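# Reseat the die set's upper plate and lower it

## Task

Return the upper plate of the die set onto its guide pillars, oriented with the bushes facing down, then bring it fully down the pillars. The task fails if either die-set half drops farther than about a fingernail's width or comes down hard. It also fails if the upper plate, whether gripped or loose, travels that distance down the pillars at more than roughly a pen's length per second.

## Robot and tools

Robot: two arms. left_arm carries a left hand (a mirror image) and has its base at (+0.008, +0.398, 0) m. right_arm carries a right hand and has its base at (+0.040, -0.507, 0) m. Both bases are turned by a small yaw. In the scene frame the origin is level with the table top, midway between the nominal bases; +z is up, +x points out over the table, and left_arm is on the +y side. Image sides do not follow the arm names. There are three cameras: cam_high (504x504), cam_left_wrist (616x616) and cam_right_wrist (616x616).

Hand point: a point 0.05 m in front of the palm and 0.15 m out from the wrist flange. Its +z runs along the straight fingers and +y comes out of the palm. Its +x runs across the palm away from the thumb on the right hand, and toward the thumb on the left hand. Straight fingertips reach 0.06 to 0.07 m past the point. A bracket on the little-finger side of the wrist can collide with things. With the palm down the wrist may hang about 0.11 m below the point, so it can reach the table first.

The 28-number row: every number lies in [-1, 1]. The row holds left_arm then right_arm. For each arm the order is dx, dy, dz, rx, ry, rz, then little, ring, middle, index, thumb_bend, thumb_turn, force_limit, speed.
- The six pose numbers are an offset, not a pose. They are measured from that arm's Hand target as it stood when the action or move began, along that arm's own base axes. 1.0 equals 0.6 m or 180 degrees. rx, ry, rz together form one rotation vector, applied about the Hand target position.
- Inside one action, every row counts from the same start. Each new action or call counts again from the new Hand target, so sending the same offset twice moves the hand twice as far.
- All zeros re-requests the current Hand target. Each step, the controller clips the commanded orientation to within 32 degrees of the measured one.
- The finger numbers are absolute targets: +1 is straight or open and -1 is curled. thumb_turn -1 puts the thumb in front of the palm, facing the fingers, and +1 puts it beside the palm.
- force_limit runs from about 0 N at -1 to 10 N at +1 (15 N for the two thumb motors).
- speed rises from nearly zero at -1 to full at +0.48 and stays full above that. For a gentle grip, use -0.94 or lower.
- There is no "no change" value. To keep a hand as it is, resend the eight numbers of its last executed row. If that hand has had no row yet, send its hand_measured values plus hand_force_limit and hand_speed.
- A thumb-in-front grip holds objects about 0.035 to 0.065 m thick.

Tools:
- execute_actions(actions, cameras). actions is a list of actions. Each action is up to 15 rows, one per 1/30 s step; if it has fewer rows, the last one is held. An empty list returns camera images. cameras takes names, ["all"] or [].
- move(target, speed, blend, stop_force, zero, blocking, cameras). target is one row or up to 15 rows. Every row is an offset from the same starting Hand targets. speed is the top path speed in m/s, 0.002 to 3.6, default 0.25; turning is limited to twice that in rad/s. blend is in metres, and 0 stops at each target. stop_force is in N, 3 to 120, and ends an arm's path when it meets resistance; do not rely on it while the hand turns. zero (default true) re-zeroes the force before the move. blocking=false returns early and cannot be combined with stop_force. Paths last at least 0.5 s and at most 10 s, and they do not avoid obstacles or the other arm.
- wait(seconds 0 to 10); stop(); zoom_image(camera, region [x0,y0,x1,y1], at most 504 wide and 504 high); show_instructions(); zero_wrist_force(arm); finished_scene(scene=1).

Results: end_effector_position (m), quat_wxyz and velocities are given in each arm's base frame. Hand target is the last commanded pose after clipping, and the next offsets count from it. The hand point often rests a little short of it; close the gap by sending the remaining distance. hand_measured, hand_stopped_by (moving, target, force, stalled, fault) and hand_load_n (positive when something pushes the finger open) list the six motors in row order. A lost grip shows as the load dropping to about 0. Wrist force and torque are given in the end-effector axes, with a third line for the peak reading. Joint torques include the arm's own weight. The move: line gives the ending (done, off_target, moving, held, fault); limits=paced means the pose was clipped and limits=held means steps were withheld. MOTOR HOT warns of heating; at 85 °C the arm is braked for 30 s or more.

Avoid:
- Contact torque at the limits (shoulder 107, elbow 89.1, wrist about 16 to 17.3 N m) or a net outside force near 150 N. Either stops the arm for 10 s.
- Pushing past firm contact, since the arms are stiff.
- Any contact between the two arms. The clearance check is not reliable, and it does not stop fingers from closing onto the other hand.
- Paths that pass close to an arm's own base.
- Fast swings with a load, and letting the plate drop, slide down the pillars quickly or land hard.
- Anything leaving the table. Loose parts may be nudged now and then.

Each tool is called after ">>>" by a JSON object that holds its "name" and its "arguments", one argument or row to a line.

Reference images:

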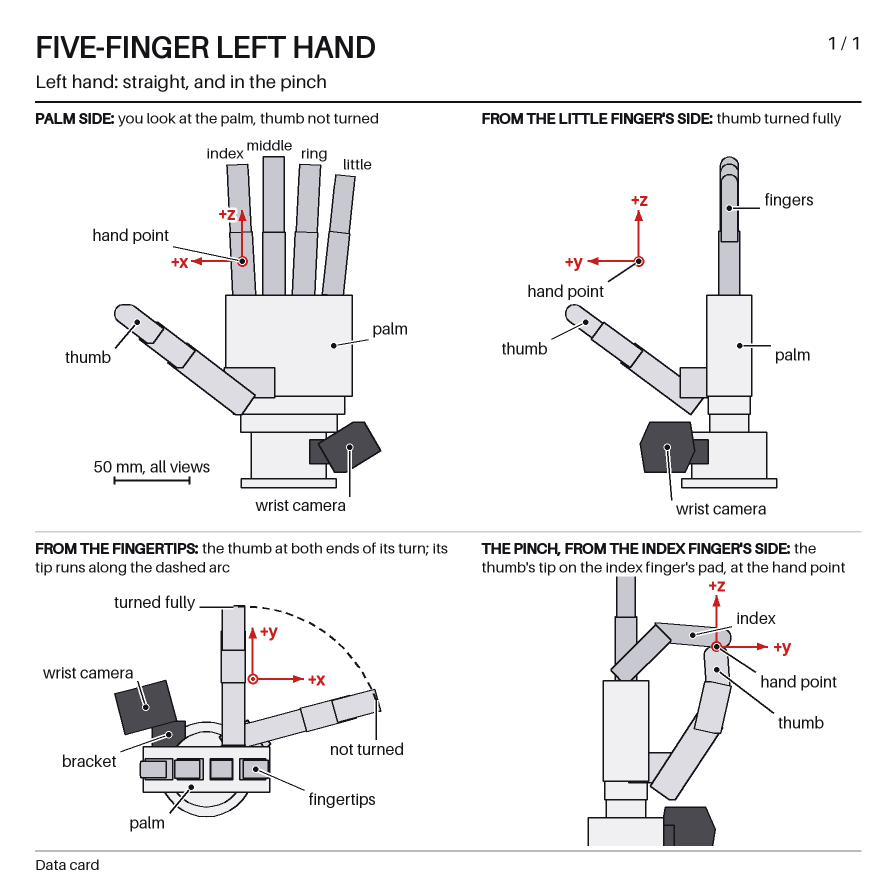

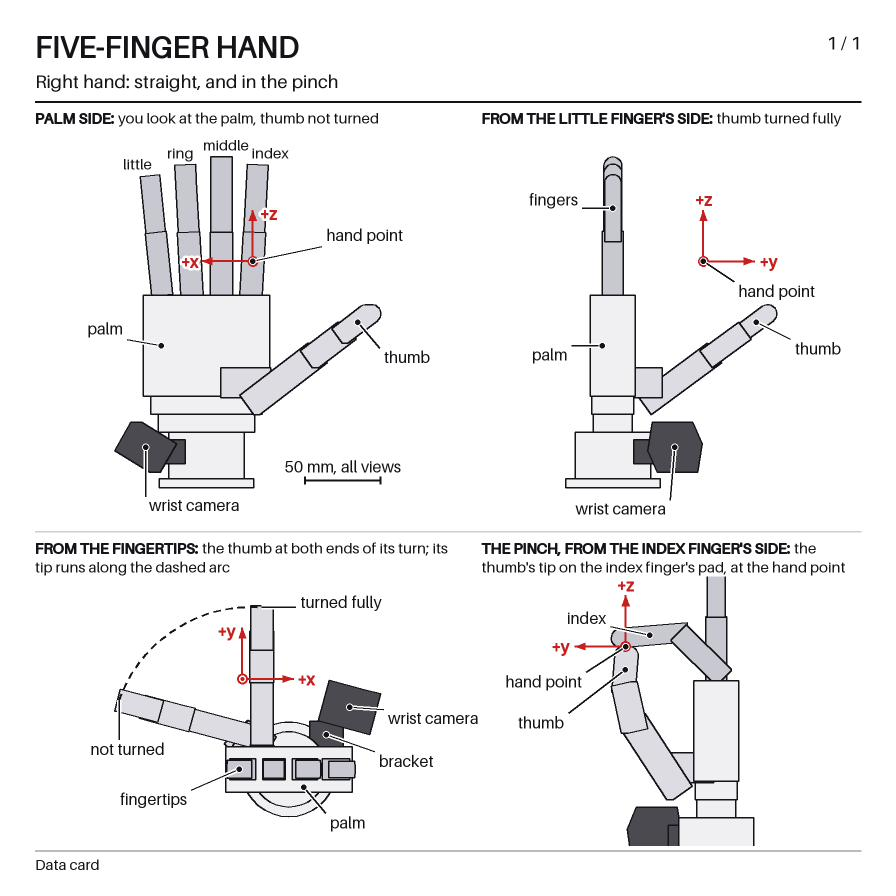

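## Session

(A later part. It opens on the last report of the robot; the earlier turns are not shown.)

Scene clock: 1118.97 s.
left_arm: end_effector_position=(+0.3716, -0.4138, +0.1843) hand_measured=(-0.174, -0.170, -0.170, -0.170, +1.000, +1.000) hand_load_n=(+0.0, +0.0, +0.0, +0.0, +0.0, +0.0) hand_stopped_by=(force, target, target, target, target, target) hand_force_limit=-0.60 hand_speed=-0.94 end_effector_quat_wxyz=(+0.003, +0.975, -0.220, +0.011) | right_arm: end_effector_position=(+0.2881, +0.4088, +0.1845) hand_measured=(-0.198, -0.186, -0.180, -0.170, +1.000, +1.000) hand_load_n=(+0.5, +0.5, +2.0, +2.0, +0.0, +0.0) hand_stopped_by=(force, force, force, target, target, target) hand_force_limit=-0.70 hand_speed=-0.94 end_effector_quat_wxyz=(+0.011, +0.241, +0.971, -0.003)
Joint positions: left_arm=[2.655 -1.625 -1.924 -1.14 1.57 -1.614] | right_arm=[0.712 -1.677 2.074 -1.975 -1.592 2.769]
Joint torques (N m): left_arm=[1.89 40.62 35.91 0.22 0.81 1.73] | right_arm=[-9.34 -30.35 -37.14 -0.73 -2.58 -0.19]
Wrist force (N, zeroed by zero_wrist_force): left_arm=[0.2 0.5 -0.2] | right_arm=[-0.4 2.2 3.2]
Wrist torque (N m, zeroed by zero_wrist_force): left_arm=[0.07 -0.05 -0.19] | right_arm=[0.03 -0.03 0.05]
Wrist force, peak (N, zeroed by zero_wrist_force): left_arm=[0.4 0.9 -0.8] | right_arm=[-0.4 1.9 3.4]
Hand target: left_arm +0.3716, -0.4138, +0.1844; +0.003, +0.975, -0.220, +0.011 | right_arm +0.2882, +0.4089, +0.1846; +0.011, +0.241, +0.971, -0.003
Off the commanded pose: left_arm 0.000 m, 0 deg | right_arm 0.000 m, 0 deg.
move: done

>>> {"name": "move", "arguments": {
  "target": [0,0,0.00133,-0.0014,-0.00304,0,-0.24,-0.17,-0.17,-0.17,1,1,-0.6,-0.94,0,0,0.0005,0,0,0,-0.25,-0.25,-0.25,-0.17,1,1,-0.7,-0.94],
  "speed": 0.01
}}

Scene clock: 1124.87 s.
left_arm: end_effector_position=(+0.3716, -0.4138, +0.1852) hand_measured=(-0.174, -0.170, -0.170, -0.170, +1.000, +1.000) hand_load_n=(+0.5, +1.0, +0.0, +4.5, +0.0, +0.0) hand_stopped_by=(force, target, target, target, target, target) hand_force_limit=-0.60 hand_speed=-0.94 end_effector_quat_wxyz=(+0.004, +0.975, -0.220, +0.016) | right_arm: end_effector_position=(+0.2882, +0.4089, +0.1849) hand_measured=(-0.198, -0.186, -0.180, -0.170, +1.000, +1.000) hand_load_n=(+1.5, +2.5, +4.5, +4.5, +0.0, +0.0) hand_stopped_by=(force, force, force, target, target, target) hand_force_limit=-0.70 hand_speed=-0.94 end_effector_quat_wxyz=(+0.011, +0.241, +0.971, -0.003)
Joint positions: left_arm=[2.655 -1.62 -1.931 -1.128 1.571 -1.614] | right_arm=[0.712 -1.677 2.074 -1.974 -1.592 2.769]
Joint torques (N m): left_arm=[-4.54 45.44 9.38 5.85 1.1 -1.94] | right_arm=[-8.01 -34.63 -39.5 -0.65 -2.35 0.08]
Wrist force (N, zeroed by zero_wrist_force): left_arm=[1.1 2.7 6.2] | right_arm=[-1.3 7.8 9.6]
Wrist torque (N m, zeroed by zero_wrist_force): left_arm=[0.02 -0.06 -0.18] | right_arm=[0.20 -0.17 0.15]
Wrist force, peak (N, zeroed by zero_wrist_force): left_arm=[0.8 2.9 6.8] | right_arm=[-1.6 7.6 9.8]
Hand target: left_arm +0.3716, -0.4138, +0.1852; +0.004, +0.975, -0.220, +0.016 | right_arm +0.2882, +0.4089, +0.1849; +0.011, +0.241, +0.971, -0.003
Off the commanded pose: left_arm 0.000 m, 0 deg | right_arm 0.000 m, 0 deg.
move: done

>>> {"name": "move", "arguments": {
  "target": [0,0,0.0005,0.0005,0.001,0,-0.24,-0.17,-0.17,-0.17,1,1,-0.6,-0.94,0.0004,0.0009,0.0005,0,0,0,-0.25,-0.25,-0.25,-0.17,1,1,-0.7,-0.94],
  "speed": 0.01,
  "cameras": ["cam_high"]
}}

>>> {"name": "zoom_image", "arguments": {
  "camera": "cam_high",
  "region": [168, 234, 194, 260]
}}

>>> {"name": "zoom_image", "arguments": {
  "camera": "cam_high",
  "region": [130, 220, 156, 246]
}}

Scene clock: 1128.87 s.
left_arm: end_effector_position=(+0.3716, -0.4138, +0.1855) hand_measured=(-0.174, -0.170, -0.170, -0.170, +1.000, +1.000) hand_load_n=(+2.5, +2.5, +0.5, +4.5, -0.5, +0.0) hand_stopped_by=(force, target, target, target, target, target) hand_force_limit=-0.60 hand_speed=-0.94 end_effector_quat_wxyz=(+0.004, +0.975, -0.220, +0.015) | right_arm: end_effector_position=(+0.2884, +0.4094, +0.1852) hand_measured=(-0.198, -0.186, -0.180, -0.170, +1.000, +1.000) hand_load_n=(+2.0, +3.5, +5.0, +5.0, +0.0, +0.0) hand_stopped_by=(force, force, force, target, target, target) hand_force_limit=-0.70 hand_speed=-0.94 end_effector_quat_wxyz=(+0.011, +0.241, +0.971, -0.003)
Joint positions: left_arm=[2.655 -1.621 -1.928 -1.133 1.571 -1.614] | right_arm=[0.713 -1.676 2.072 -1.973 -1.592 2.77]
Joint torques (N m): left_arm=[1.38 13.87 41.11 0.48 -1.44 -0.54] | right_arm=[7.12 -8.36 -46.16 -2.83 -2.43 0.52]
Wrist force (N, zeroed by zero_wrist_force): left_arm=[2.7 2.1 11.2] | right_arm=[1.4 -5.4 10.6]
Wrist torque (N m, zeroed by zero_wrist_force): left_arm=[-0.01 0.25 -0.23] | right_arm=[-0.21 -0.17 -0.21]
Wrist force, peak (N, zeroed by zero_wrist_force): left_arm=[3.5 4.3 11.4] | right_arm=[-0.2 6.0 14.3]
Hand target: left_arm +0.3716, -0.4138, +0.1855; +0.004, +0.975, -0.220, +0.015 | right_arm +0.2884, +0.4094, +0.1852; +0.011, +0.241, +0.971, -0.003
Off the commanded pose: left_arm 0.000 m, 0 deg | right_arm 0.000 m, 0 deg.
move: done
Images, in order (width x height): cam_high 504x504.

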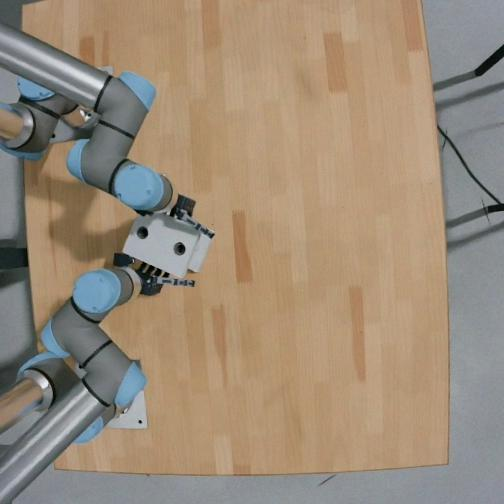

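Scaled by 19.385 from the camera's 504x504 image, which has a finer 720x720 frame.

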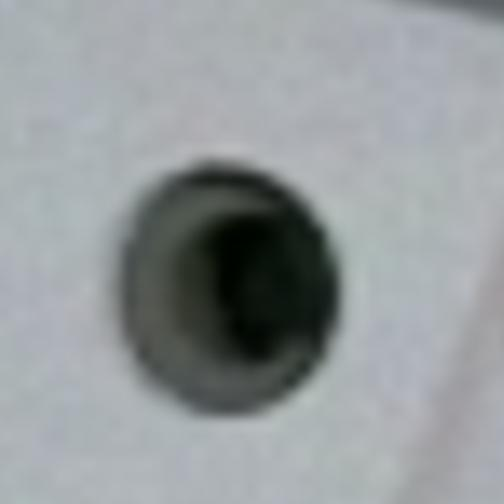

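Scaled by 19.385 from the camera's 504x504 image, which has a finer 720x720 frame.

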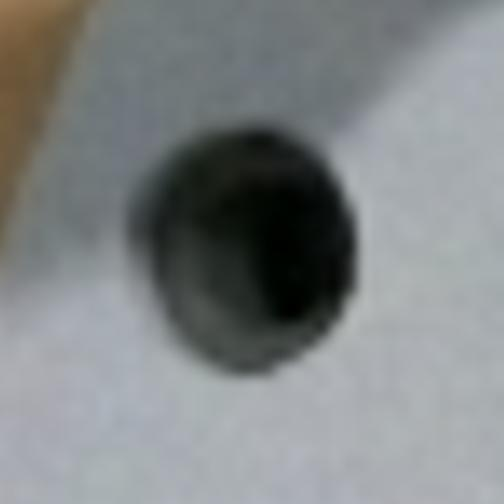

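>>> {"name": "move", "arguments": {
  "target": [
    [0.0012,-0.00057,-0.00083,0,0,0,-0.24,-0.17,-0.17,-0.17,1,1,-0.6,-0.94,0.0012,-0.00057,-0.00083,0,0,0,-0.25,-0.25,-0.25,-0.17,1,1,-0.7,-0.94],
    [-0.0012,0.00057,-0.00083,0,0,0,-0.24,-0.17,-0.17,-0.17,1,1,-0.6,-0.94,-0.0012,0.00057,-0.00083,0,0,0,-0.25,-0.25,-0.25,-0.17,1,1,-0.7,-0.94],
    [0.00057,0.0012,-0.00083,0,0,0,-0.24,-0.17,-0.17,-0.17,1,1,-0.6,-0.94,0.00057,0.0012,-0.00083,0,0,0,-0.25,-0.25,-0.25,-0.17,1,1,-0.7,-0.94],
    [-0.00057,-0.0012,-0.00083,0,0,0,-0.24,-0.17,-0.17,-0.17,1,1,-0.6,-0.94,-0.00057,-0.0012,-0.00083,0,0,0,-0.25,-0.25,-0.25,-0.17,1,1,-0.7,-0.94],
    [-0.0004,0.0008,-0.00083,0,0,0.0033,-0.24,-0.17,-0.17,-0.17,1,1,-0.6,-0.94,0.0009,0.0002,-0.00083,0,0,0.0033,-0.25,-0.25,-0.25,-0.17,1,1,-0.7,-0.94],
    [0.0004,-0.0008,-0.00083,0,0,-0.0033,-0.24,-0.17,-0.17,-0.17,1,1,-0.6,-0.94,-0.0009,-0.0002,-0.00083,0,0,-0.0033,-0.25,-0.25,-0.25,-0.17,1,1,-0.7,-0.94],
    [0,0,-0.00083,0,0,0,-0.24,-0.17,-0.17,-0.17,1,1,-0.6,-0.94,0,0,-0.00083,0,0,0,-0.25,-0.25,-0.25,-0.17,1,1,-0.7,-0.94]
  ],
  "speed": 0.01,
  "blend": 0.0003,
  "cameras": ["cam_high"]
}}

>>> {"name": "zoom_image", "arguments": {
  "camera": "cam_high",
  "region": [168, 234, 194, 260]
}}

>>> {"name": "zoom_image", "arguments": {
  "camera": "cam_high",
  "region": [130, 220, 156, 246]
}}

Scene clock: 1142.63 s.
left_arm: end_effector_position=(+0.3716, -0.4138, +0.1850) hand_measured=(-0.174, -0.170, -0.170, -0.170, +1.000, +1.000) hand_load_n=(+1.0, +1.5, +0.0, +3.0, +0.0, +0.0) hand_stopped_by=(force, target, target, target, target, target) hand_force_limit=-0.60 hand_speed=-0.94 end_effector_quat_wxyz=(+0.004, +0.975, -0.220, +0.015) | right_arm: end_effector_position=(+0.2884, +0.4094, +0.1847) hand_measured=(-0.198, -0.186, -0.180, -0.170, +1.000, +1.000) hand_load_n=(+2.0, +2.5, +2.5, +1.5, +0.0, +0.0) hand_stopped_by=(force, force, force, target, target, target) hand_force_limit=-0.70 hand_speed=-0.94 end_effector_quat_wxyz=(+0.011, +0.241, +0.971, -0.003)
Joint positions: left_arm=[2.655 -1.621 -1.929 -1.132 1.571 -1.614] | right_arm=[0.713 -1.676 2.073 -1.975 -1.592 2.77]
Joint torques (N m): left_arm=[-5.22 45.22 7.75 3.82 1.11 -1.9] | right_arm=[-6.66 -19.52 -30.87 -6.92 -1.77 -0.92]
Wrist force (N, zeroed by zero_wrist_force): left_arm=[6.2 0.8 6.7] | right_arm=[2.0 -2.5 6.2]
Wrist torque (N m, zeroed by zero_wrist_force): left_arm=[-0.01 0.16 0.03] | right_arm=[-0.10 -0.12 -0.32]
Wrist force, peak (N, zeroed by zero_wrist_force): left_arm=[2.3 1.3 12.0] | right_arm=[-2.1 11.6 11.7]
Hand target: left_arm +0.3716, -0.4138, +0.1850; +0.004, +0.975, -0.220, +0.015 | right_arm +0.2884, +0.4094, +0.1847; +0.011, +0.241, +0.971, -0.003
Off the commanded pose: left_arm 0.000 m, 0 deg | right_arm 0.000 m, 0 deg.
move: done
Images, in order (width x height): cam_high 504x504.

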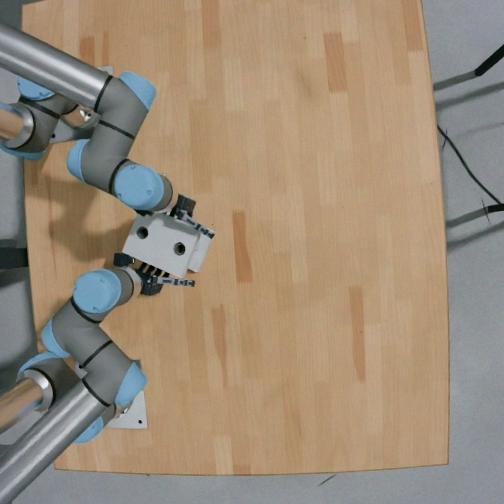

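Scaled by 19.385 from the camera's 504x504 image, which has a finer 720x720 frame.

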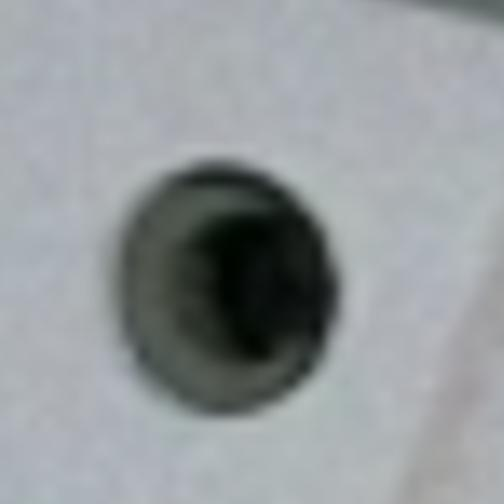

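Scaled by 19.385 from the camera's 504x504 image, which has a finer 720x720 frame.

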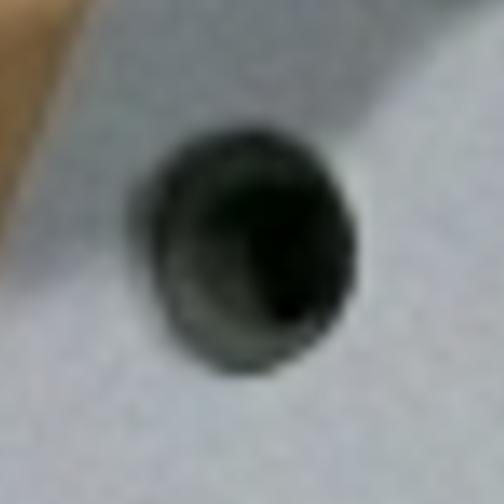

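>>> {"name": "zoom_image", "arguments": {
  "camera": "cam_high",
  "region": [186, 256, 212, 282]
}}

>>> {"name": "zoom_image", "arguments": {
  "camera": "cam_high",
  "region": [186, 238, 206, 258]
}}

Scaled by 19.385 from the camera's 504x504 image, which has a finer 720x720 frame.

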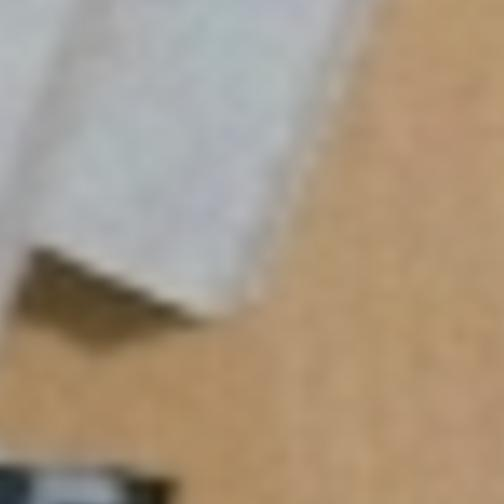

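Scaled by 25.200 from the camera's 504x504 image, which has a finer 720x720 frame.

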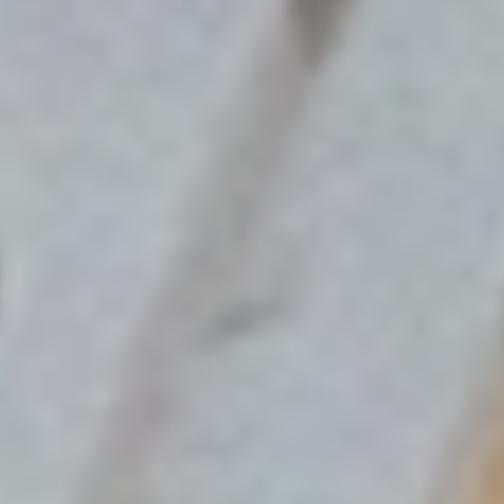

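>>> {"name": "zoom_image", "arguments": {
  "camera": "cam_high",
  "region": [198, 222, 224, 248]
}}

>>> {"name": "zoom_image", "arguments": {
  "camera": "cam_high",
  "region": [190, 228, 206, 244]
}}

>>> {"name": "zoom_image", "arguments": {
  "camera": "cam_high",
  "region": [176, 262, 196, 282]
}}

>>> {"name": "zoom_image", "arguments": {
  "camera": "cam_high",
  "region": [116, 240, 136, 260]
}}

Scaled by 19.385 from the camera's 504x504 image, which has a finer 720x720 frame.

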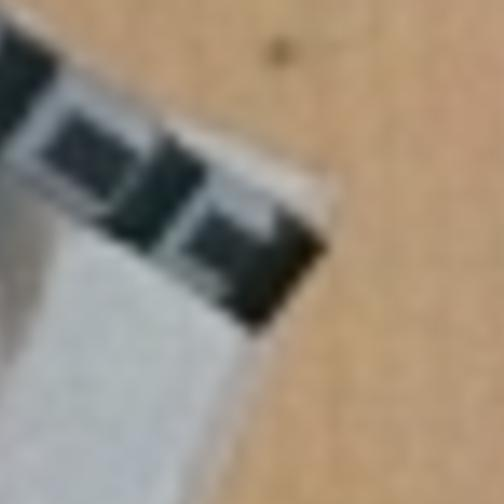

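Scaled by 31.500 from the camera's 504x504 image, which has a finer 720x720 frame.

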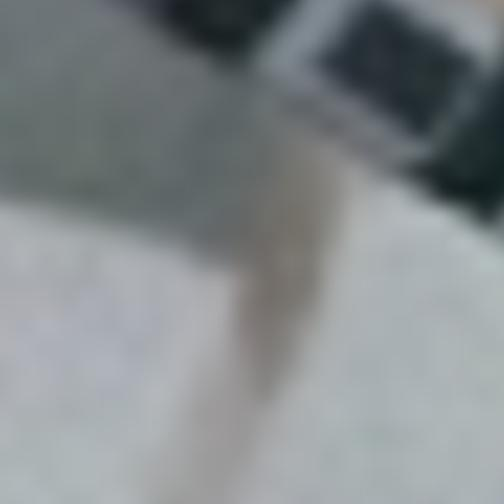

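Scaled by 25.200 from the camera's 504x504 image, which has a finer 720x720 frame.

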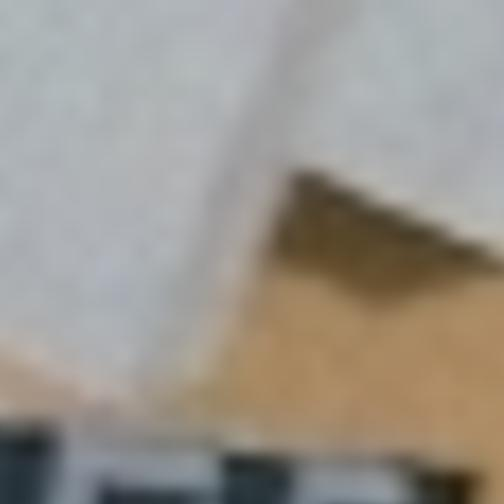

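Scaled by 25.200 from the camera's 504x504 image, which has a finer 720x720 frame.

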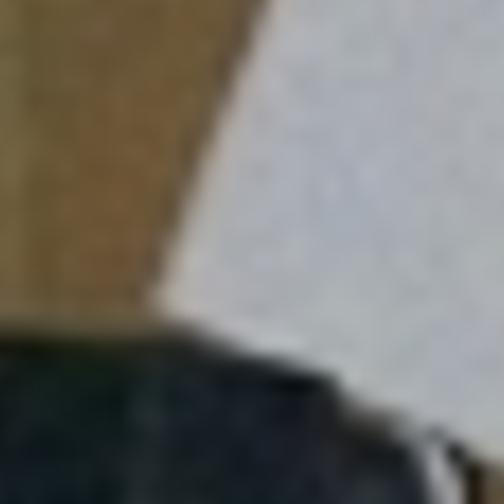

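>>> {"name": "move", "arguments": {
  "target": [-0.00034,0.00068,0.0004,0,0,0.00278,-0.24,-0.17,-0.17,-0.17,1,1,-0.6,-0.94,0.00076,0.00016,0.0004,0,0,0.00278,-0.25,-0.25,-0.25,-0.17,1,1,-0.7,-0.94],
  "speed": 0.01,
  "cameras": ["cam_high"]
}}

>>> {"name": "zoom_image", "arguments": {
  "camera": "cam_high",
  "region": [168, 234, 194, 260]
}}

>>> {"name": "zoom_image", "arguments": {
  "camera": "cam_high",
  "region": [130, 220, 156, 246]
}}

Scene clock: 1176.33 s.
left_arm: end_effector_position=(+0.3714, -0.4134, +0.1852) hand_measured=(-0.174, -0.170, -0.170, -0.170, +1.000, +1.000) hand_load_n=(+2.0, +2.0, +0.0, +3.5, +0.0, +0.0) hand_stopped_by=(force, target, target, target, target, target) hand_force_limit=-0.60 hand_speed=-0.94 end_effector_quat_wxyz=(+0.004, +0.976, -0.216, +0.015) | right_arm: end_effector_position=(+0.2889, +0.4095, +0.1849) hand_measured=(-0.198, -0.186, -0.180, -0.170, +1.000, +1.000) hand_load_n=(+3.0, +4.0, +4.5, +4.5, +0.0, +0.0) hand_stopped_by=(force, force, force, target, target, target) hand_force_limit=-0.70 hand_speed=-0.94 end_effector_quat_wxyz=(+0.011, +0.236, +0.972, -0.003)
Joint positions: left_arm=[2.655 -1.619 -1.931 -1.132 1.571 -1.623] | right_arm=[0.711 -1.676 2.072 -1.975 -1.592 2.759]
Joint torques (N m): left_arm=[-5.22 46.16 8.79 0.04 1.23 -2.07] | right_arm=[-7.35 -27.28 -43.02 -1.53 1.37 -1.78]
Wrist force (N, zeroed by zero_wrist_force): left_arm=[4.7 0.5 8.5] | right_arm=[-0.9 2.4 11.7]
Wrist torque (N m, zeroed by zero_wrist_force): left_arm=[-0.01 0.21 -0.05] | right_arm=[0.03 -0.33 0.15]
Wrist force, peak (N, zeroed by zero_wrist_force): left_arm=[7.3 1.5 7.5] | right_arm=[-0.9 2.6 11.9]
Hand target: left_arm +0.3714, -0.4134, +0.1852; +0.004, +0.976, -0.216, +0.015 | right_arm +0.2889, +0.4095, +0.1850; +0.011, +0.236, +0.972, -0.003
Off the commanded pose: left_arm 0.000 m, 0 deg | right_arm 0.000 m, 0 deg.
move: done
Images, in order (width x height): cam_high 504x504.

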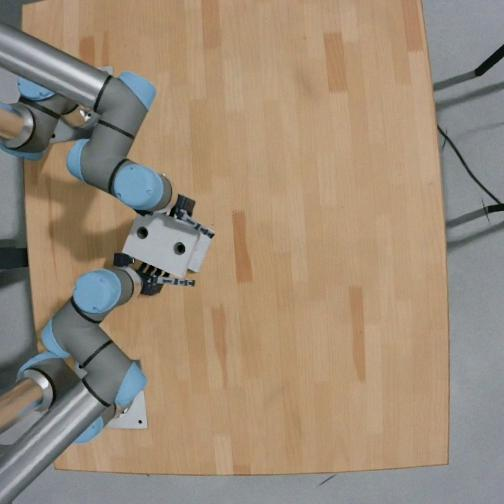

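Scaled by 19.385 from the camera's 504x504 image, which has a finer 720x720 frame.

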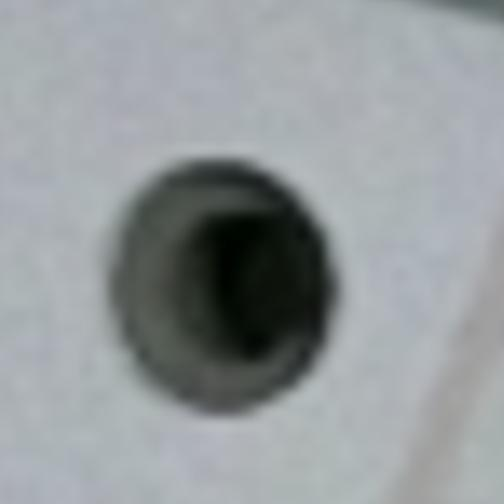

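Scaled by 19.385 from the camera's 504x504 image, which has a finer 720x720 frame.

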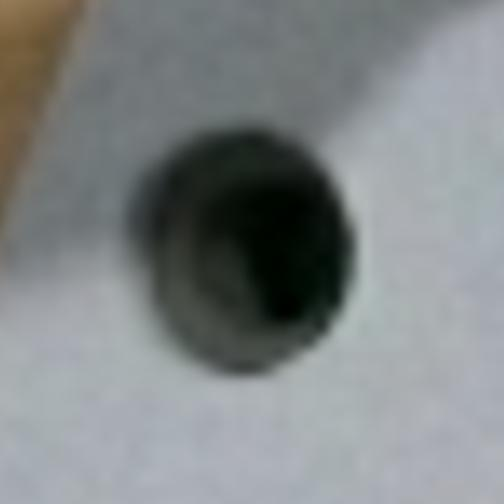

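>>> {"name": "move", "arguments": {
  "target": [-0.00034,0.00068,-0.0003,0,0,0.00278,-0.24,-0.17,-0.17,-0.17,1,1,-0.6,-0.94,0.00076,0.00016,-0.0003,0,0,0.00278,-0.25,-0.25,-0.25,-0.17,1,1,-0.7,-0.94],
  "speed": 0.01,
  "cameras": ["cam_high"]
}}

>>> {"name": "zoom_image", "arguments": {
  "camera": "cam_high",
  "region": [168, 234, 194, 260]
}}

>>> {"name": "zoom_image", "arguments": {
  "camera": "cam_high",
  "region": [130, 220, 156, 246]
}}

Scene clock: 1181.03 s.
left_arm: end_effector_position=(+0.3712, -0.4130, +0.1850) hand_measured=(-0.174, -0.170, -0.170, -0.170, +1.000, +1.000) hand_load_n=(+1.5, +1.5, +0.0, +3.0, +0.0, +0.0) hand_stopped_by=(force, target, target, target, target, target) hand_force_limit=-0.60 hand_speed=-0.94 end_effector_quat_wxyz=(+0.004, +0.977, -0.211, +0.015) | right_arm: end_effector_position=(+0.2893, +0.4096, +0.1849) hand_measured=(-0.198, -0.186, -0.180, -0.170, +1.000, +1.000) hand_load_n=(+3.0, +3.5, +4.5, +3.5, +0.0, +0.0) hand_stopped_by=(force, force, force, target, target, target) hand_force_limit=-0.70 hand_speed=-0.94 end_effector_quat_wxyz=(+0.011, +0.232, +0.973, -0.003)
Joint positions: left_arm=[2.655 -1.617 -1.933 -1.132 1.571 -1.632] | right_arm=[0.709 -1.676 2.072 -1.975 -1.592 2.748]
Joint torques (N m): left_arm=[-5.18 44.43 8.69 4.66 1.19 -2.14] | right_arm=[-11.6 -8.14 -14.84 -7.06 2.4 -1.92]
Wrist force (N, zeroed by zero_wrist_force): left_arm=[3.0 1.2 6.2] | right_arm=[1.9 -0.5 10.6]
Wrist torque (N m, zeroed by zero_wrist_force): left_arm=[-0.02 0.11 0.03] | right_arm=[-0.08 -0.26 0.18]
Wrist force, peak (N, zeroed by zero_wrist_force): left_arm=[4.9 1.1 9.6] | right_arm=[-1.0 2.4 12.8]
Hand target: left_arm +0.3712, -0.4130, +0.1850; +0.004, +0.977, -0.211, +0.015 | right_arm +0.2893, +0.4096, +0.1848; +0.011, +0.232, +0.973, -0.003
Off the commanded pose: left_arm 0.000 m, 0 deg | right_arm 0.000 m, 0 deg.
move: done
Images, in order (width x height): cam_high 504x504.

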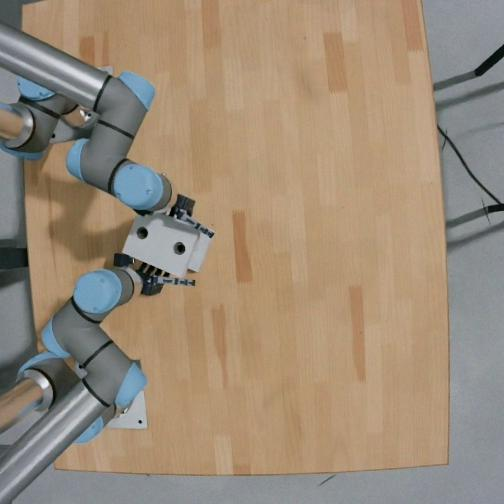

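Scaled by 19.385 from the camera's 504x504 image, which has a finer 720x720 frame.

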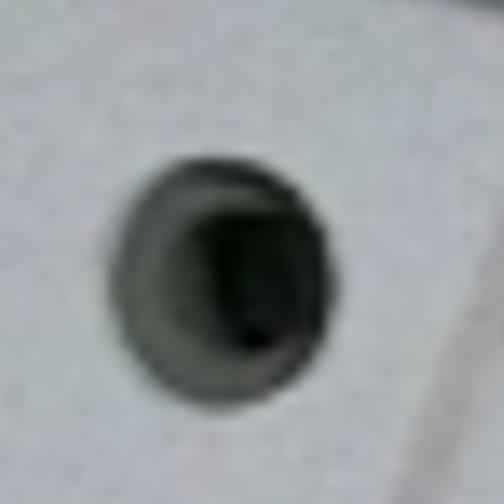

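Scaled by 19.385 from the camera's 504x504 image, which has a finer 720x720 frame.

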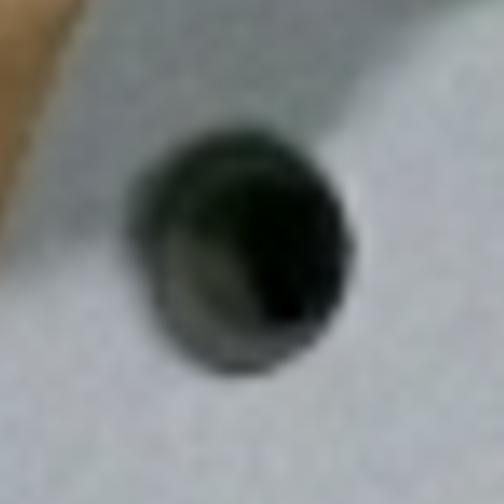

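>>> {"name": "move", "arguments": {
  "target": [-0.00068,0.00136,0,0,0,0.00556,-0.24,-0.17,-0.17,-0.17,1,1,-0.6,-0.94,0.00152,0.00032,0,0,0,0.00556,-0.25,-0.25,-0.25,-0.17,1,1,-0.7,-0.94],
  "speed": 0.01,
  "cameras": ["cam_high"]
}}

>>> {"name": "zoom_image", "arguments": {
  "camera": "cam_high",
  "region": [168, 234, 194, 260]
}}

>>> {"name": "zoom_image", "arguments": {
  "camera": "cam_high",
  "region": [130, 220, 156, 246]
}}

Scene clock: 1185.20 s.
left_arm: end_effector_position=(+0.3708, -0.4122, +0.1850) hand_measured=(-0.174, -0.170, -0.170, -0.170, +1.000, +1.000) hand_load_n=(+1.5, +1.5, +0.0, +3.0, -0.5, +0.0) hand_stopped_by=(force, target, target, target, target, target) hand_force_limit=-0.60 hand_speed=-0.94 end_effector_quat_wxyz=(+0.004, +0.979, -0.203, +0.015) | right_arm: end_effector_position=(+0.2902, +0.4098, +0.1847) hand_measured=(-0.198, -0.186, -0.180, -0.170, +1.000, +1.000) hand_load_n=(+3.0, +3.5, +3.5, +2.5, +0.0, +0.0) hand_stopped_by=(force, force, force, target, target, target) hand_force_limit=-0.70 hand_speed=-0.94 end_effector_quat_wxyz=(+0.011, +0.224, +0.975, -0.003)
Joint positions: left_arm=[2.654 -1.614 -1.937 -1.132 1.572 -1.65] | right_arm=[0.705 -1.675 2.072 -1.976 -1.592 2.727]
Joint torques (N m): left_arm=[-4.5 44.44 8.73 4.64 1.21 -2.34] | right_arm=[-12.4 -7.82 -40.16 -6.39 2.42 -1.87]
Wrist force (N, zeroed by zero_wrist_force): left_arm=[2.6 2.1 6.8] | right_arm=[1.4 1.3 9.3]
Wrist torque (N m, zeroed by zero_wrist_force): left_arm=[-0.02 0.16 0.11] | right_arm=[0.02 -0.25 0.27]
Wrist force, peak (N, zeroed by zero_wrist_force): left_arm=[2.6 2.1 6.8] | right_arm=[1.8 -0.8 10.4]
Hand target: left_arm +0.3708, -0.4122, +0.1850; +0.004, +0.979, -0.203, +0.015 | right_arm +0.2902, +0.4098, +0.1848; +0.011, +0.224, +0.975, -0.003
Off the commanded pose: left_arm 0.000 m, 0 deg | right_arm 0.000 m, 0 deg.
move: done
Images, in order (width x height): cam_high 504x504.

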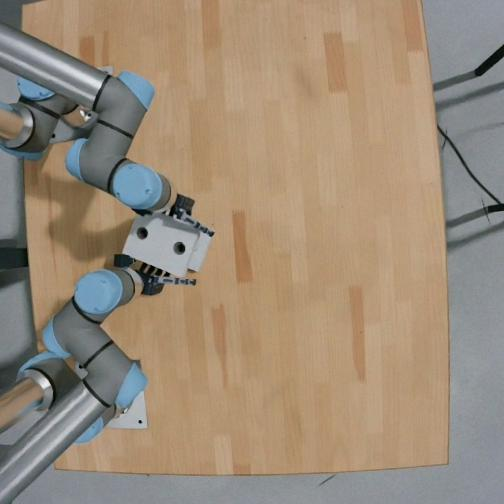

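Scaled by 19.385 from the camera's 504x504 image, which has a finer 720x720 frame.

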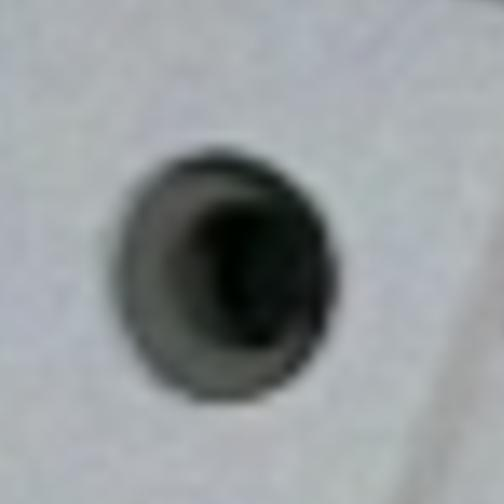

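Scaled by 19.385 from the camera's 504x504 image, which has a finer 720x720 frame.

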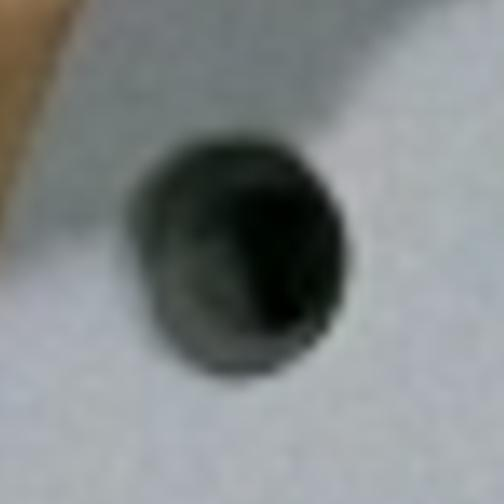

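>>> {"name": "move", "arguments": {
  "target": [0,0,-0.0007,0,0,0,-0.24,-0.17,-0.17,-0.17,1,1,-0.6,-0.94,0,0,-0.0007,0,0,0,-0.25,-0.25,-0.25,-0.17,1,1,-0.7,-0.94],
  "speed": 0.01
}}

Scene clock: 1188.37 s.
left_arm: end_effector_position=(+0.3708, -0.4122, +0.1847) hand_measured=(-0.174, -0.170, -0.170, -0.170, +1.000, +1.000) hand_load_n=(+0.5, +0.5, +0.0, +2.0, -0.5, +0.0) hand_stopped_by=(force, target, target, target, target, target) hand_force_limit=-0.60 hand_speed=-0.94 end_effector_quat_wxyz=(+0.004, +0.979, -0.203, +0.015) | right_arm: end_effector_position=(+0.2902, +0.4098, +0.1844) hand_measured=(-0.198, -0.186, -0.180, -0.170, +1.000, +1.000) hand_load_n=(+2.0, +2.0, +2.0, +1.0, +0.0, +0.0) hand_stopped_by=(force, force, force, target, target, target) hand_force_limit=-0.70 hand_speed=-0.94 end_effector_quat_wxyz=(+0.011, +0.224, +0.975, -0.003)
Joint positions: left_arm=[2.654 -1.614 -1.938 -1.131 1.572 -1.65] | right_arm=[0.705 -1.675 2.073 -1.977 -1.592 2.727]
Joint torques (N m): left_arm=[-5 10.23 8.06 5.05 1.18 -2.35] | right_arm=[-8.18 -6.01 -11.7 -6.82 2.54 -1.41]
Wrist force (N, zeroed by zero_wrist_force): left_arm=[1.1 0.5 2.2] | right_arm=[2.4 -3.6 4.3]
Wrist torque (N m, zeroed by zero_wrist_force): left_arm=[-0.01 -0.03 0.08] | right_arm=[-0.14 -0.10 -0.09]
Wrist force, peak (N, zeroed by zero_wrist_force): left_arm=[3.1 2.2 6.3] | right_arm=[1.1 1.3 9.5]
Hand target: left_arm +0.3708, -0.4122, +0.1846; +0.004, +0.979, -0.203, +0.015 | right_arm +0.2902, +0.4098, +0.1844; +0.011, +0.224, +0.975, -0.003
Off the commanded pose: left_arm 0.000 m, 0 deg | right_arm 0.000 m, 0 deg.
move: done

>>> {"name": "move", "arguments": {
  "target": [0.0007,0.0015,0.0007,0,0,0,-0.24,-0.17,-0.17,-0.17,1,1,-0.6,-0.94,0.0007,0.0015,0.0007,0,0,0,-0.25,-0.25,-0.25,-0.17,1,1,-0.7,-0.94],
  "speed": 0.01,
  "cameras": ["cam_high"]
}}

>>> {"name": "zoom_image", "arguments": {
  "camera": "cam_high",
  "region": [168, 234, 194, 260]
}}

>>> {"name": "zoom_image", "arguments": {
  "camera": "cam_high",
  "region": [130, 220, 156, 246]
}}

Scene clock: 1195.27 s.
left_arm: end_effector_position=(+0.3712, -0.4113, +0.1850) hand_measured=(-0.174, -0.170, -0.170, -0.170, +1.000, +1.000) hand_load_n=(+1.5, +1.5, +0.0, +3.5, +0.0, +0.0) hand_stopped_by=(force, target, target, target, target, target) hand_force_limit=-0.60 hand_speed=-0.94 end_effector_quat_wxyz=(+0.004, +0.979, -0.203, +0.015) | right_arm: end_effector_position=(+0.2906, +0.4106, +0.1847) hand_measured=(-0.198, -0.186, -0.180, -0.170, +1.000, +1.000) hand_load_n=(+2.5, +2.5, +3.0, +2.0, +0.0, +0.0) hand_stopped_by=(force, force, force, target, target, target) hand_force_limit=-0.70 hand_speed=-0.94 end_effector_quat_wxyz=(+0.011, +0.224, +0.975, -0.003)
Joint positions: left_arm=[2.656 -1.613 -1.938 -1.132 1.572 -1.648] | right_arm=[0.706 -1.673 2.07 -1.976 -1.592 2.728]
Joint torques (N m): left_arm=[2.19 45.24 8.43 -0.06 -0.9 1.78] | right_arm=[6.68 -7.35 -44.34 -2.45 2.37 0.53]
Wrist force (N, zeroed by zero_wrist_force): left_arm=[5.0 0.6 7.3] | right_arm=[2.2 -7.1 6.1]
Wrist torque (N m, zeroed by zero_wrist_force): left_arm=[0.01 0.16 0.03] | right_arm=[-0.27 -0.16 -0.25]
Wrist force, peak (N, zeroed by zero_wrist_force): left_arm=[4.9 0.7 8.0] | right_arm=[1.9 -6.6 6.9]
Hand target: left_arm +0.3712, -0.4113, +0.1850; +0.004, +0.979, -0.203, +0.015 | right_arm +0.2906, +0.4107, +0.1848; +0.011, +0.224, +0.975, -0.003
Off the commanded pose: left_arm 0.000 m, 0 deg | right_arm 0.000 m, 0 deg.
move: done
Images, in order (width x height): cam_high 504x504.

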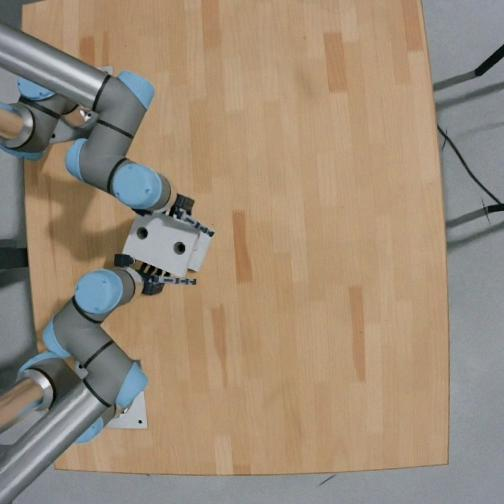

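Scaled by 19.385 from the camera's 504x504 image, which has a finer 720x720 frame.

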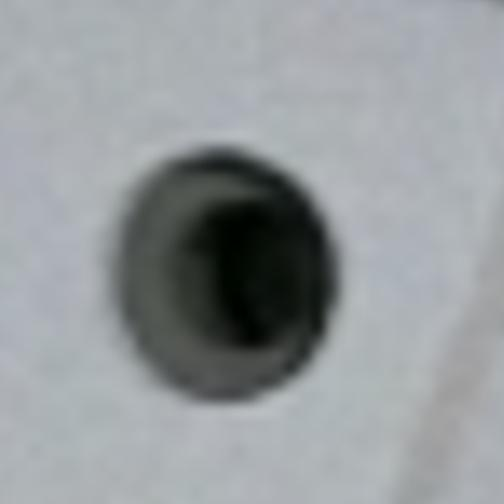

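Scaled by 19.385 from the camera's 504x504 image, which has a finer 720x720 frame.

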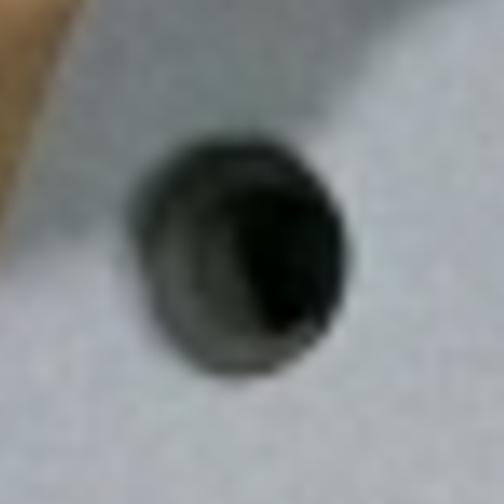

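>>> {"name": "move", "arguments": {
  "target": [0.0007,0.0015,0.0003,0,0,0,-0.24,-0.17,-0.17,-0.17,1,1,-0.6,-0.94,0.0007,0.0015,0.0003,0,0,0,-0.25,-0.25,-0.25,-0.17,1,1,-0.7,-0.94],
  "speed": 0.01,
  "cameras": ["cam_high"]
}}

>>> {"name": "zoom_image", "arguments": {
  "camera": "cam_high",
  "region": [168, 234, 194, 260]
}}

>>> {"name": "zoom_image", "arguments": {
  "camera": "cam_high",
  "region": [130, 220, 156, 246]
}}

Scene clock: 1198.97 s.
left_arm: end_effector_position=(+0.3716, -0.4104, +0.1852) hand_measured=(-0.174, -0.170, -0.170, -0.170, +1.000, +1.000) hand_load_n=(+2.0, +2.0, +0.0, +4.0, -0.5, +0.0) hand_stopped_by=(force, target, target, target, target, target) hand_force_limit=-0.60 hand_speed=-0.94 end_effector_quat_wxyz=(+0.004, +0.979, -0.203, +0.015) | right_arm: end_effector_position=(+0.2910, +0.4116, +0.1849) hand_measured=(-0.198, -0.186, -0.180, -0.170, +1.000, +1.000) hand_load_n=(+3.0, +3.5, +3.5, +2.5, +0.0, +0.0) hand_stopped_by=(force, force, force, target, target, target) hand_force_limit=-0.70 hand_speed=-0.94 end_effector_quat_wxyz=(+0.011, +0.224, +0.975, -0.003)
Joint positions: left_arm=[2.658 -1.612 -1.938 -1.132 1.572 -1.646] | right_arm=[0.707 -1.67 2.068 -1.976 -1.592 2.729]
Joint torques (N m): left_arm=[2.34 46.4 9.38 0.19 -1.65 1.67] | right_arm=[7.69 -7.36 -46.82 -2.66 -0.13 0.47]
Wrist force (N, zeroed by zero_wrist_force): left_arm=[3.9 -0.8 8.9] | right_arm=[2.6 -9.2 8.1]
Wrist torque (N m, zeroed by zero_wrist_force): left_arm=[-0.02 0.22 -0.06] | right_arm=[-0.34 -0.21 -0.30]
Wrist force, peak (N, zeroed by zero_wrist_force): left_arm=[4.1 -0.5 9.6] | right_arm=[2.3 -9.3 8.9]
Hand target: left_arm +0.3716, -0.4104, +0.1852; +0.004, +0.979, -0.203, +0.015 | right_arm +0.2911, +0.4116, +0.1850; +0.011, +0.224, +0.975, -0.003
Off the commanded pose: left_arm 0.000 m, 0 deg | right_arm 0.000 m, 0 deg.
move: done
Images, in order (width x height): cam_high 504x504.

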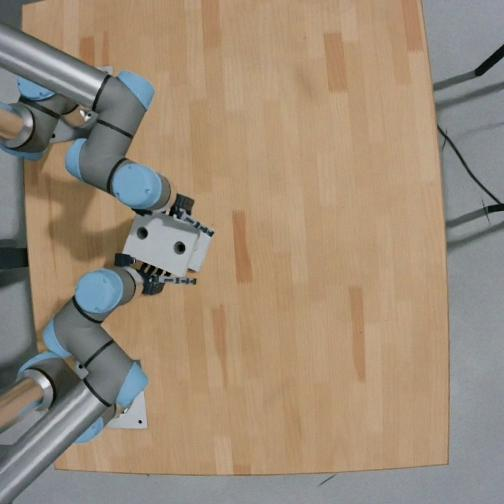

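Scaled by 19.385 from the camera's 504x504 image, which has a finer 720x720 frame.

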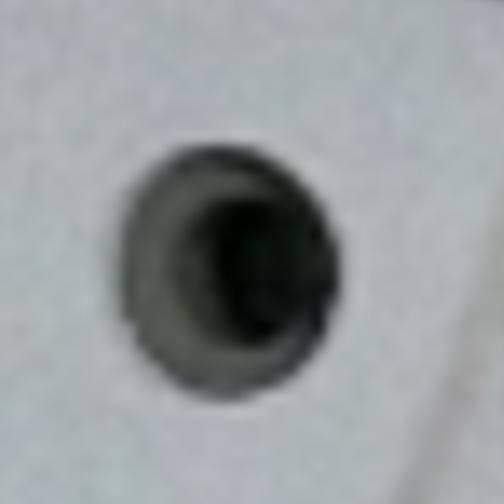

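Scaled by 19.385 from the camera's 504x504 image, which has a finer 720x720 frame.

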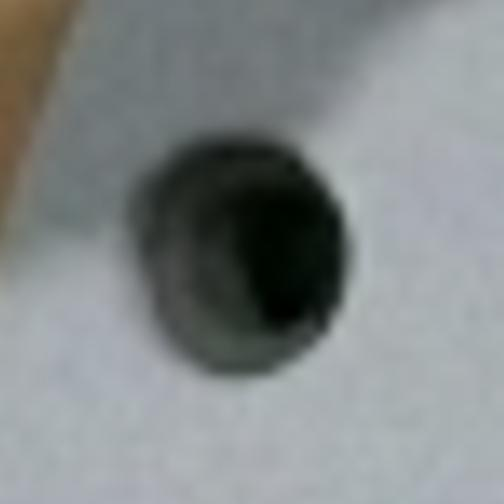

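>>> {"name": "move", "arguments": {
  "target": [
    [0,0,-0.0015,0,0,0,-0.24,-0.17,-0.17,-0.17,1,1,-0.6,-0.94,0,0,-0.0025,0,0,0,-0.25,-0.25,-0.25,-0.17,1,1,-0.7,-0.94],
    [0,0,-0.0018,0,0,0,-0.24,-0.17,-0.17,-0.17,1,1,-0.6,-0.94,0,0,-0.006,0,0,0,-0.25,-0.25,-0.25,-0.17,1,1,-0.7,-0.94]
  ],
  "speed": 0.01,
  "cameras": ["cam_high"]
}}

>>> {"name": "zoom_image", "arguments": {
  "camera": "cam_high",
  "region": [168, 234, 194, 260]
}}

>>> {"name": "zoom_image", "arguments": {
  "camera": "cam_high",
  "region": [130, 220, 156, 246]
}}

Scene clock: 1212.53 s.
left_arm: end_effector_position=(+0.3716, -0.4104, +0.1841) hand_measured=(-0.174, -0.170, -0.170, -0.170, +1.000, +1.000) hand_load_n=(+1.0, +1.5, +0.5, +3.0, +0.0, +0.0) hand_stopped_by=(force, target, target, target, target, target) hand_force_limit=-0.60 hand_speed=-0.94 end_effector_quat_wxyz=(+0.004, +0.979, -0.203, +0.015) | right_arm: end_effector_position=(+0.2911, +0.4116, +0.1814) hand_measured=(-0.198, -0.186, -0.180, -0.170, +1.000, +1.000) hand_load_n=(+0.5, +0.5, +0.0, +0.5, +0.0, +0.0) hand_stopped_by=(force, force, force, target, target, target) hand_force_limit=-0.70 hand_speed=-0.94 end_effector_quat_wxyz=(+0.011, +0.224, +0.975, -0.003)
Joint positions: left_arm=[2.658 -1.613 -1.94 -1.129 1.572 -1.646] | right_arm=[0.707 -1.667 2.074 -1.986 -1.592 2.729]
Joint torques (N m): left_arm=[2.42 11.25 8.43 4.73 -0.42 1.8] | right_arm=[7.21 -4.4 -9.6 -4.82 -2.61 0.34]
Wrist force (N, zeroed by zero_wrist_force): left_arm=[2.6 4.2 5.3] | right_arm=[-0.1 -1.0 0.0]
Wrist torque (N m, zeroed by zero_wrist_force): left_arm=[0.06 0.07 -0.12] | right_arm=[-0.10 0.06 -0.03]
Wrist force, peak (N, zeroed by zero_wrist_force): left_arm=[4.3 -0.8 10.1] | right_arm=[2.6 -9.7 9.3]
Hand target: left_arm +0.3716, -0.4104, +0.1841; +0.004, +0.979, -0.203, +0.015 | right_arm +0.2911, +0.4116, +0.1814; +0.011, +0.224, +0.975, -0.003
Off the commanded pose: left_arm 0.000 m, 0 deg | right_arm 0.000 m, 0 deg.
move: done
Images, in order (width x height): cam_high 504x504.

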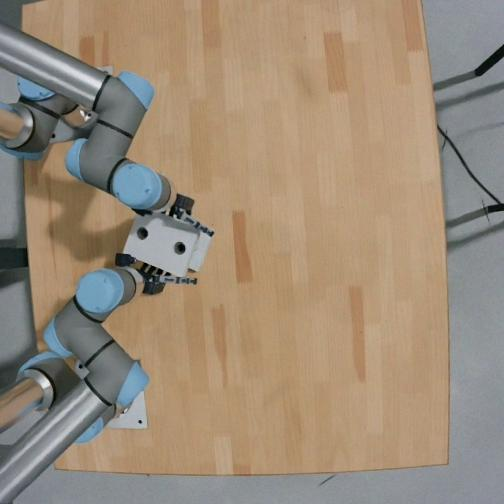

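Scaled by 19.385 from the camera's 504x504 image, which has a finer 720x720 frame.

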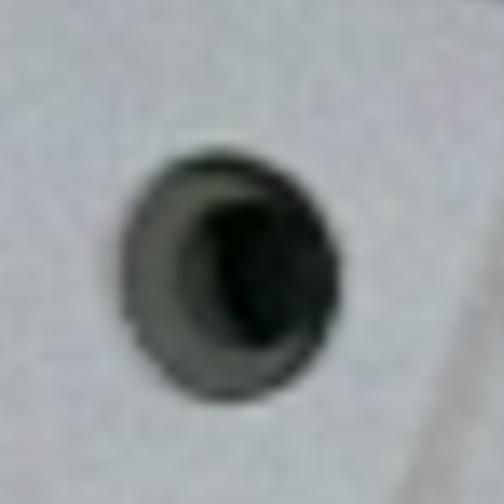

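Scaled by 19.385 from the camera's 504x504 image, which has a finer 720x720 frame.

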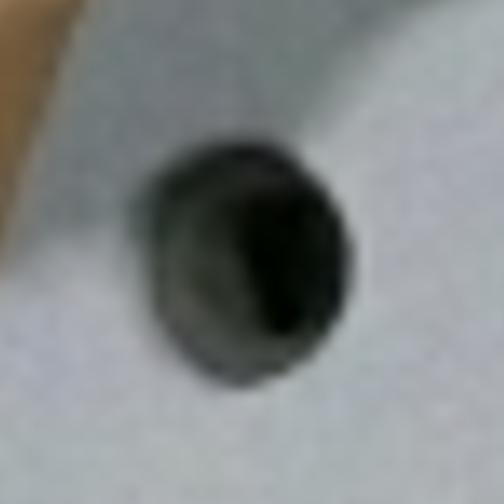

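>>> {"name": "move", "arguments": {
  "target": [0,0,-0.0017,0,0,0,-0.24,-0.17,-0.17,-0.17,1,1,-0.6,-0.94,0,0,0,0,0,0,-0.25,-0.25,-0.25,-0.17,1,1,-0.7,-0.94],
  "speed": 0.01,
  "cameras": ["cam_high"]
}}

>>> {"name": "zoom_image", "arguments": {
  "camera": "cam_high",
  "region": [168, 234, 194, 260]
}}

>>> {"name": "zoom_image", "arguments": {
  "camera": "cam_high",
  "region": [130, 220, 156, 246]
}}

Scene clock: 1217.67 s.
left_arm: end_effector_position=(+0.3716, -0.4104, +0.1831) hand_measured=(-0.174, -0.170, -0.170, -0.170, +1.000, +1.000) hand_load_n=(+1.0, +1.0, +0.0, +3.0, +0.0, +0.0) hand_stopped_by=(force, target, target, target, target, target) hand_force_limit=-0.60 hand_speed=-0.94 end_effector_quat_wxyz=(+0.004, +0.979, -0.203, +0.015) | right_arm: end_effector_position=(+0.2911, +0.4116, +0.1813) hand_measured=(-0.198, -0.186, -0.180, -0.170, +1.000, +1.000) hand_load_n=(+2.0, +2.0, +1.5, +2.0, +0.0, +0.0) hand_stopped_by=(force, force, force, target, target, target) hand_force_limit=-0.70 hand_speed=-0.94 end_effector_quat_wxyz=(+0.011, +0.224, +0.975, -0.003)
Joint positions: left_arm=[2.658 -1.614 -1.942 -1.126 1.572 -1.646] | right_arm=[0.707 -1.667 2.074 -1.986 -1.592 2.729]
Joint torques (N m): left_arm=[2.29 10.66 7.79 4.83 1.16 1.84] | right_arm=[7.03 -8.12 -9.99 -4.09 -2.56 0.44]
Wrist force (N, zeroed by zero_wrist_force): left_arm=[2.1 -0.2 4.3] | right_arm=[-0.7 6.8 6.5]
Wrist torque (N m, zeroed by zero_wrist_force): left_arm=[0.08 0.06 0.00] | right_arm=[0.17 -0.17 0.20]
Wrist force, peak (N, zeroed by zero_wrist_force): left_arm=[2.8 4.2 5.5] | right_arm=[-0.7 6.8 6.6]
Hand target: left_arm +0.3716, -0.4104, +0.1831; +0.004, +0.979, -0.203, +0.015 | right_arm +0.2911, +0.4116, +0.1814; +0.011, +0.224, +0.975, -0.003
Off the commanded pose: left_arm 0.000 m, 0 deg | right_arm 0.000 m, 0 deg.
move: done
Images, in order (width x height): cam_high 504x504.

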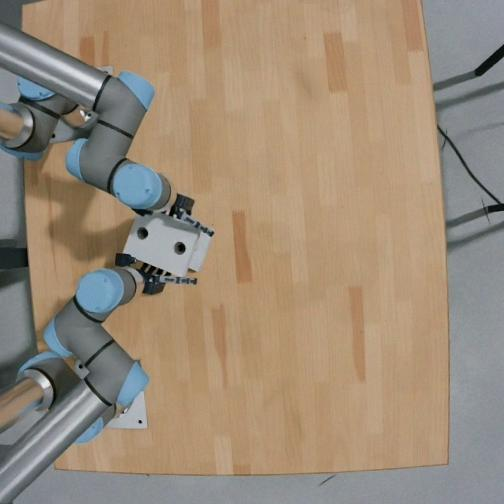

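Scaled by 19.385 from the camera's 504x504 image, which has a finer 720x720 frame.

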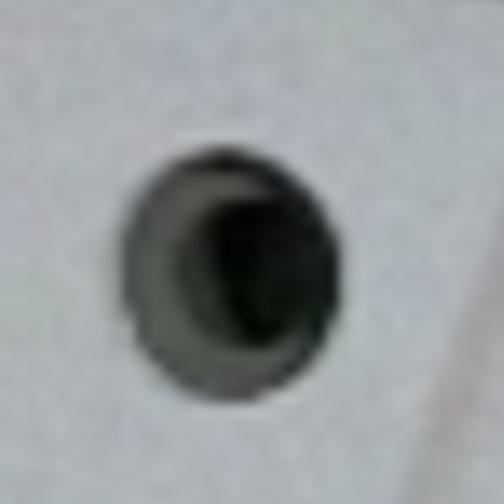

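Scaled by 19.385 from the camera's 504x504 image, which has a finer 720x720 frame.

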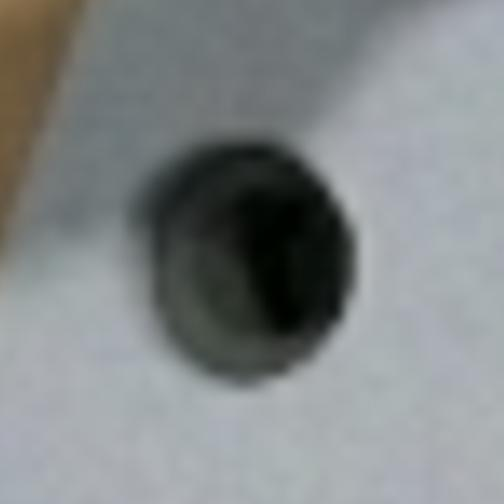

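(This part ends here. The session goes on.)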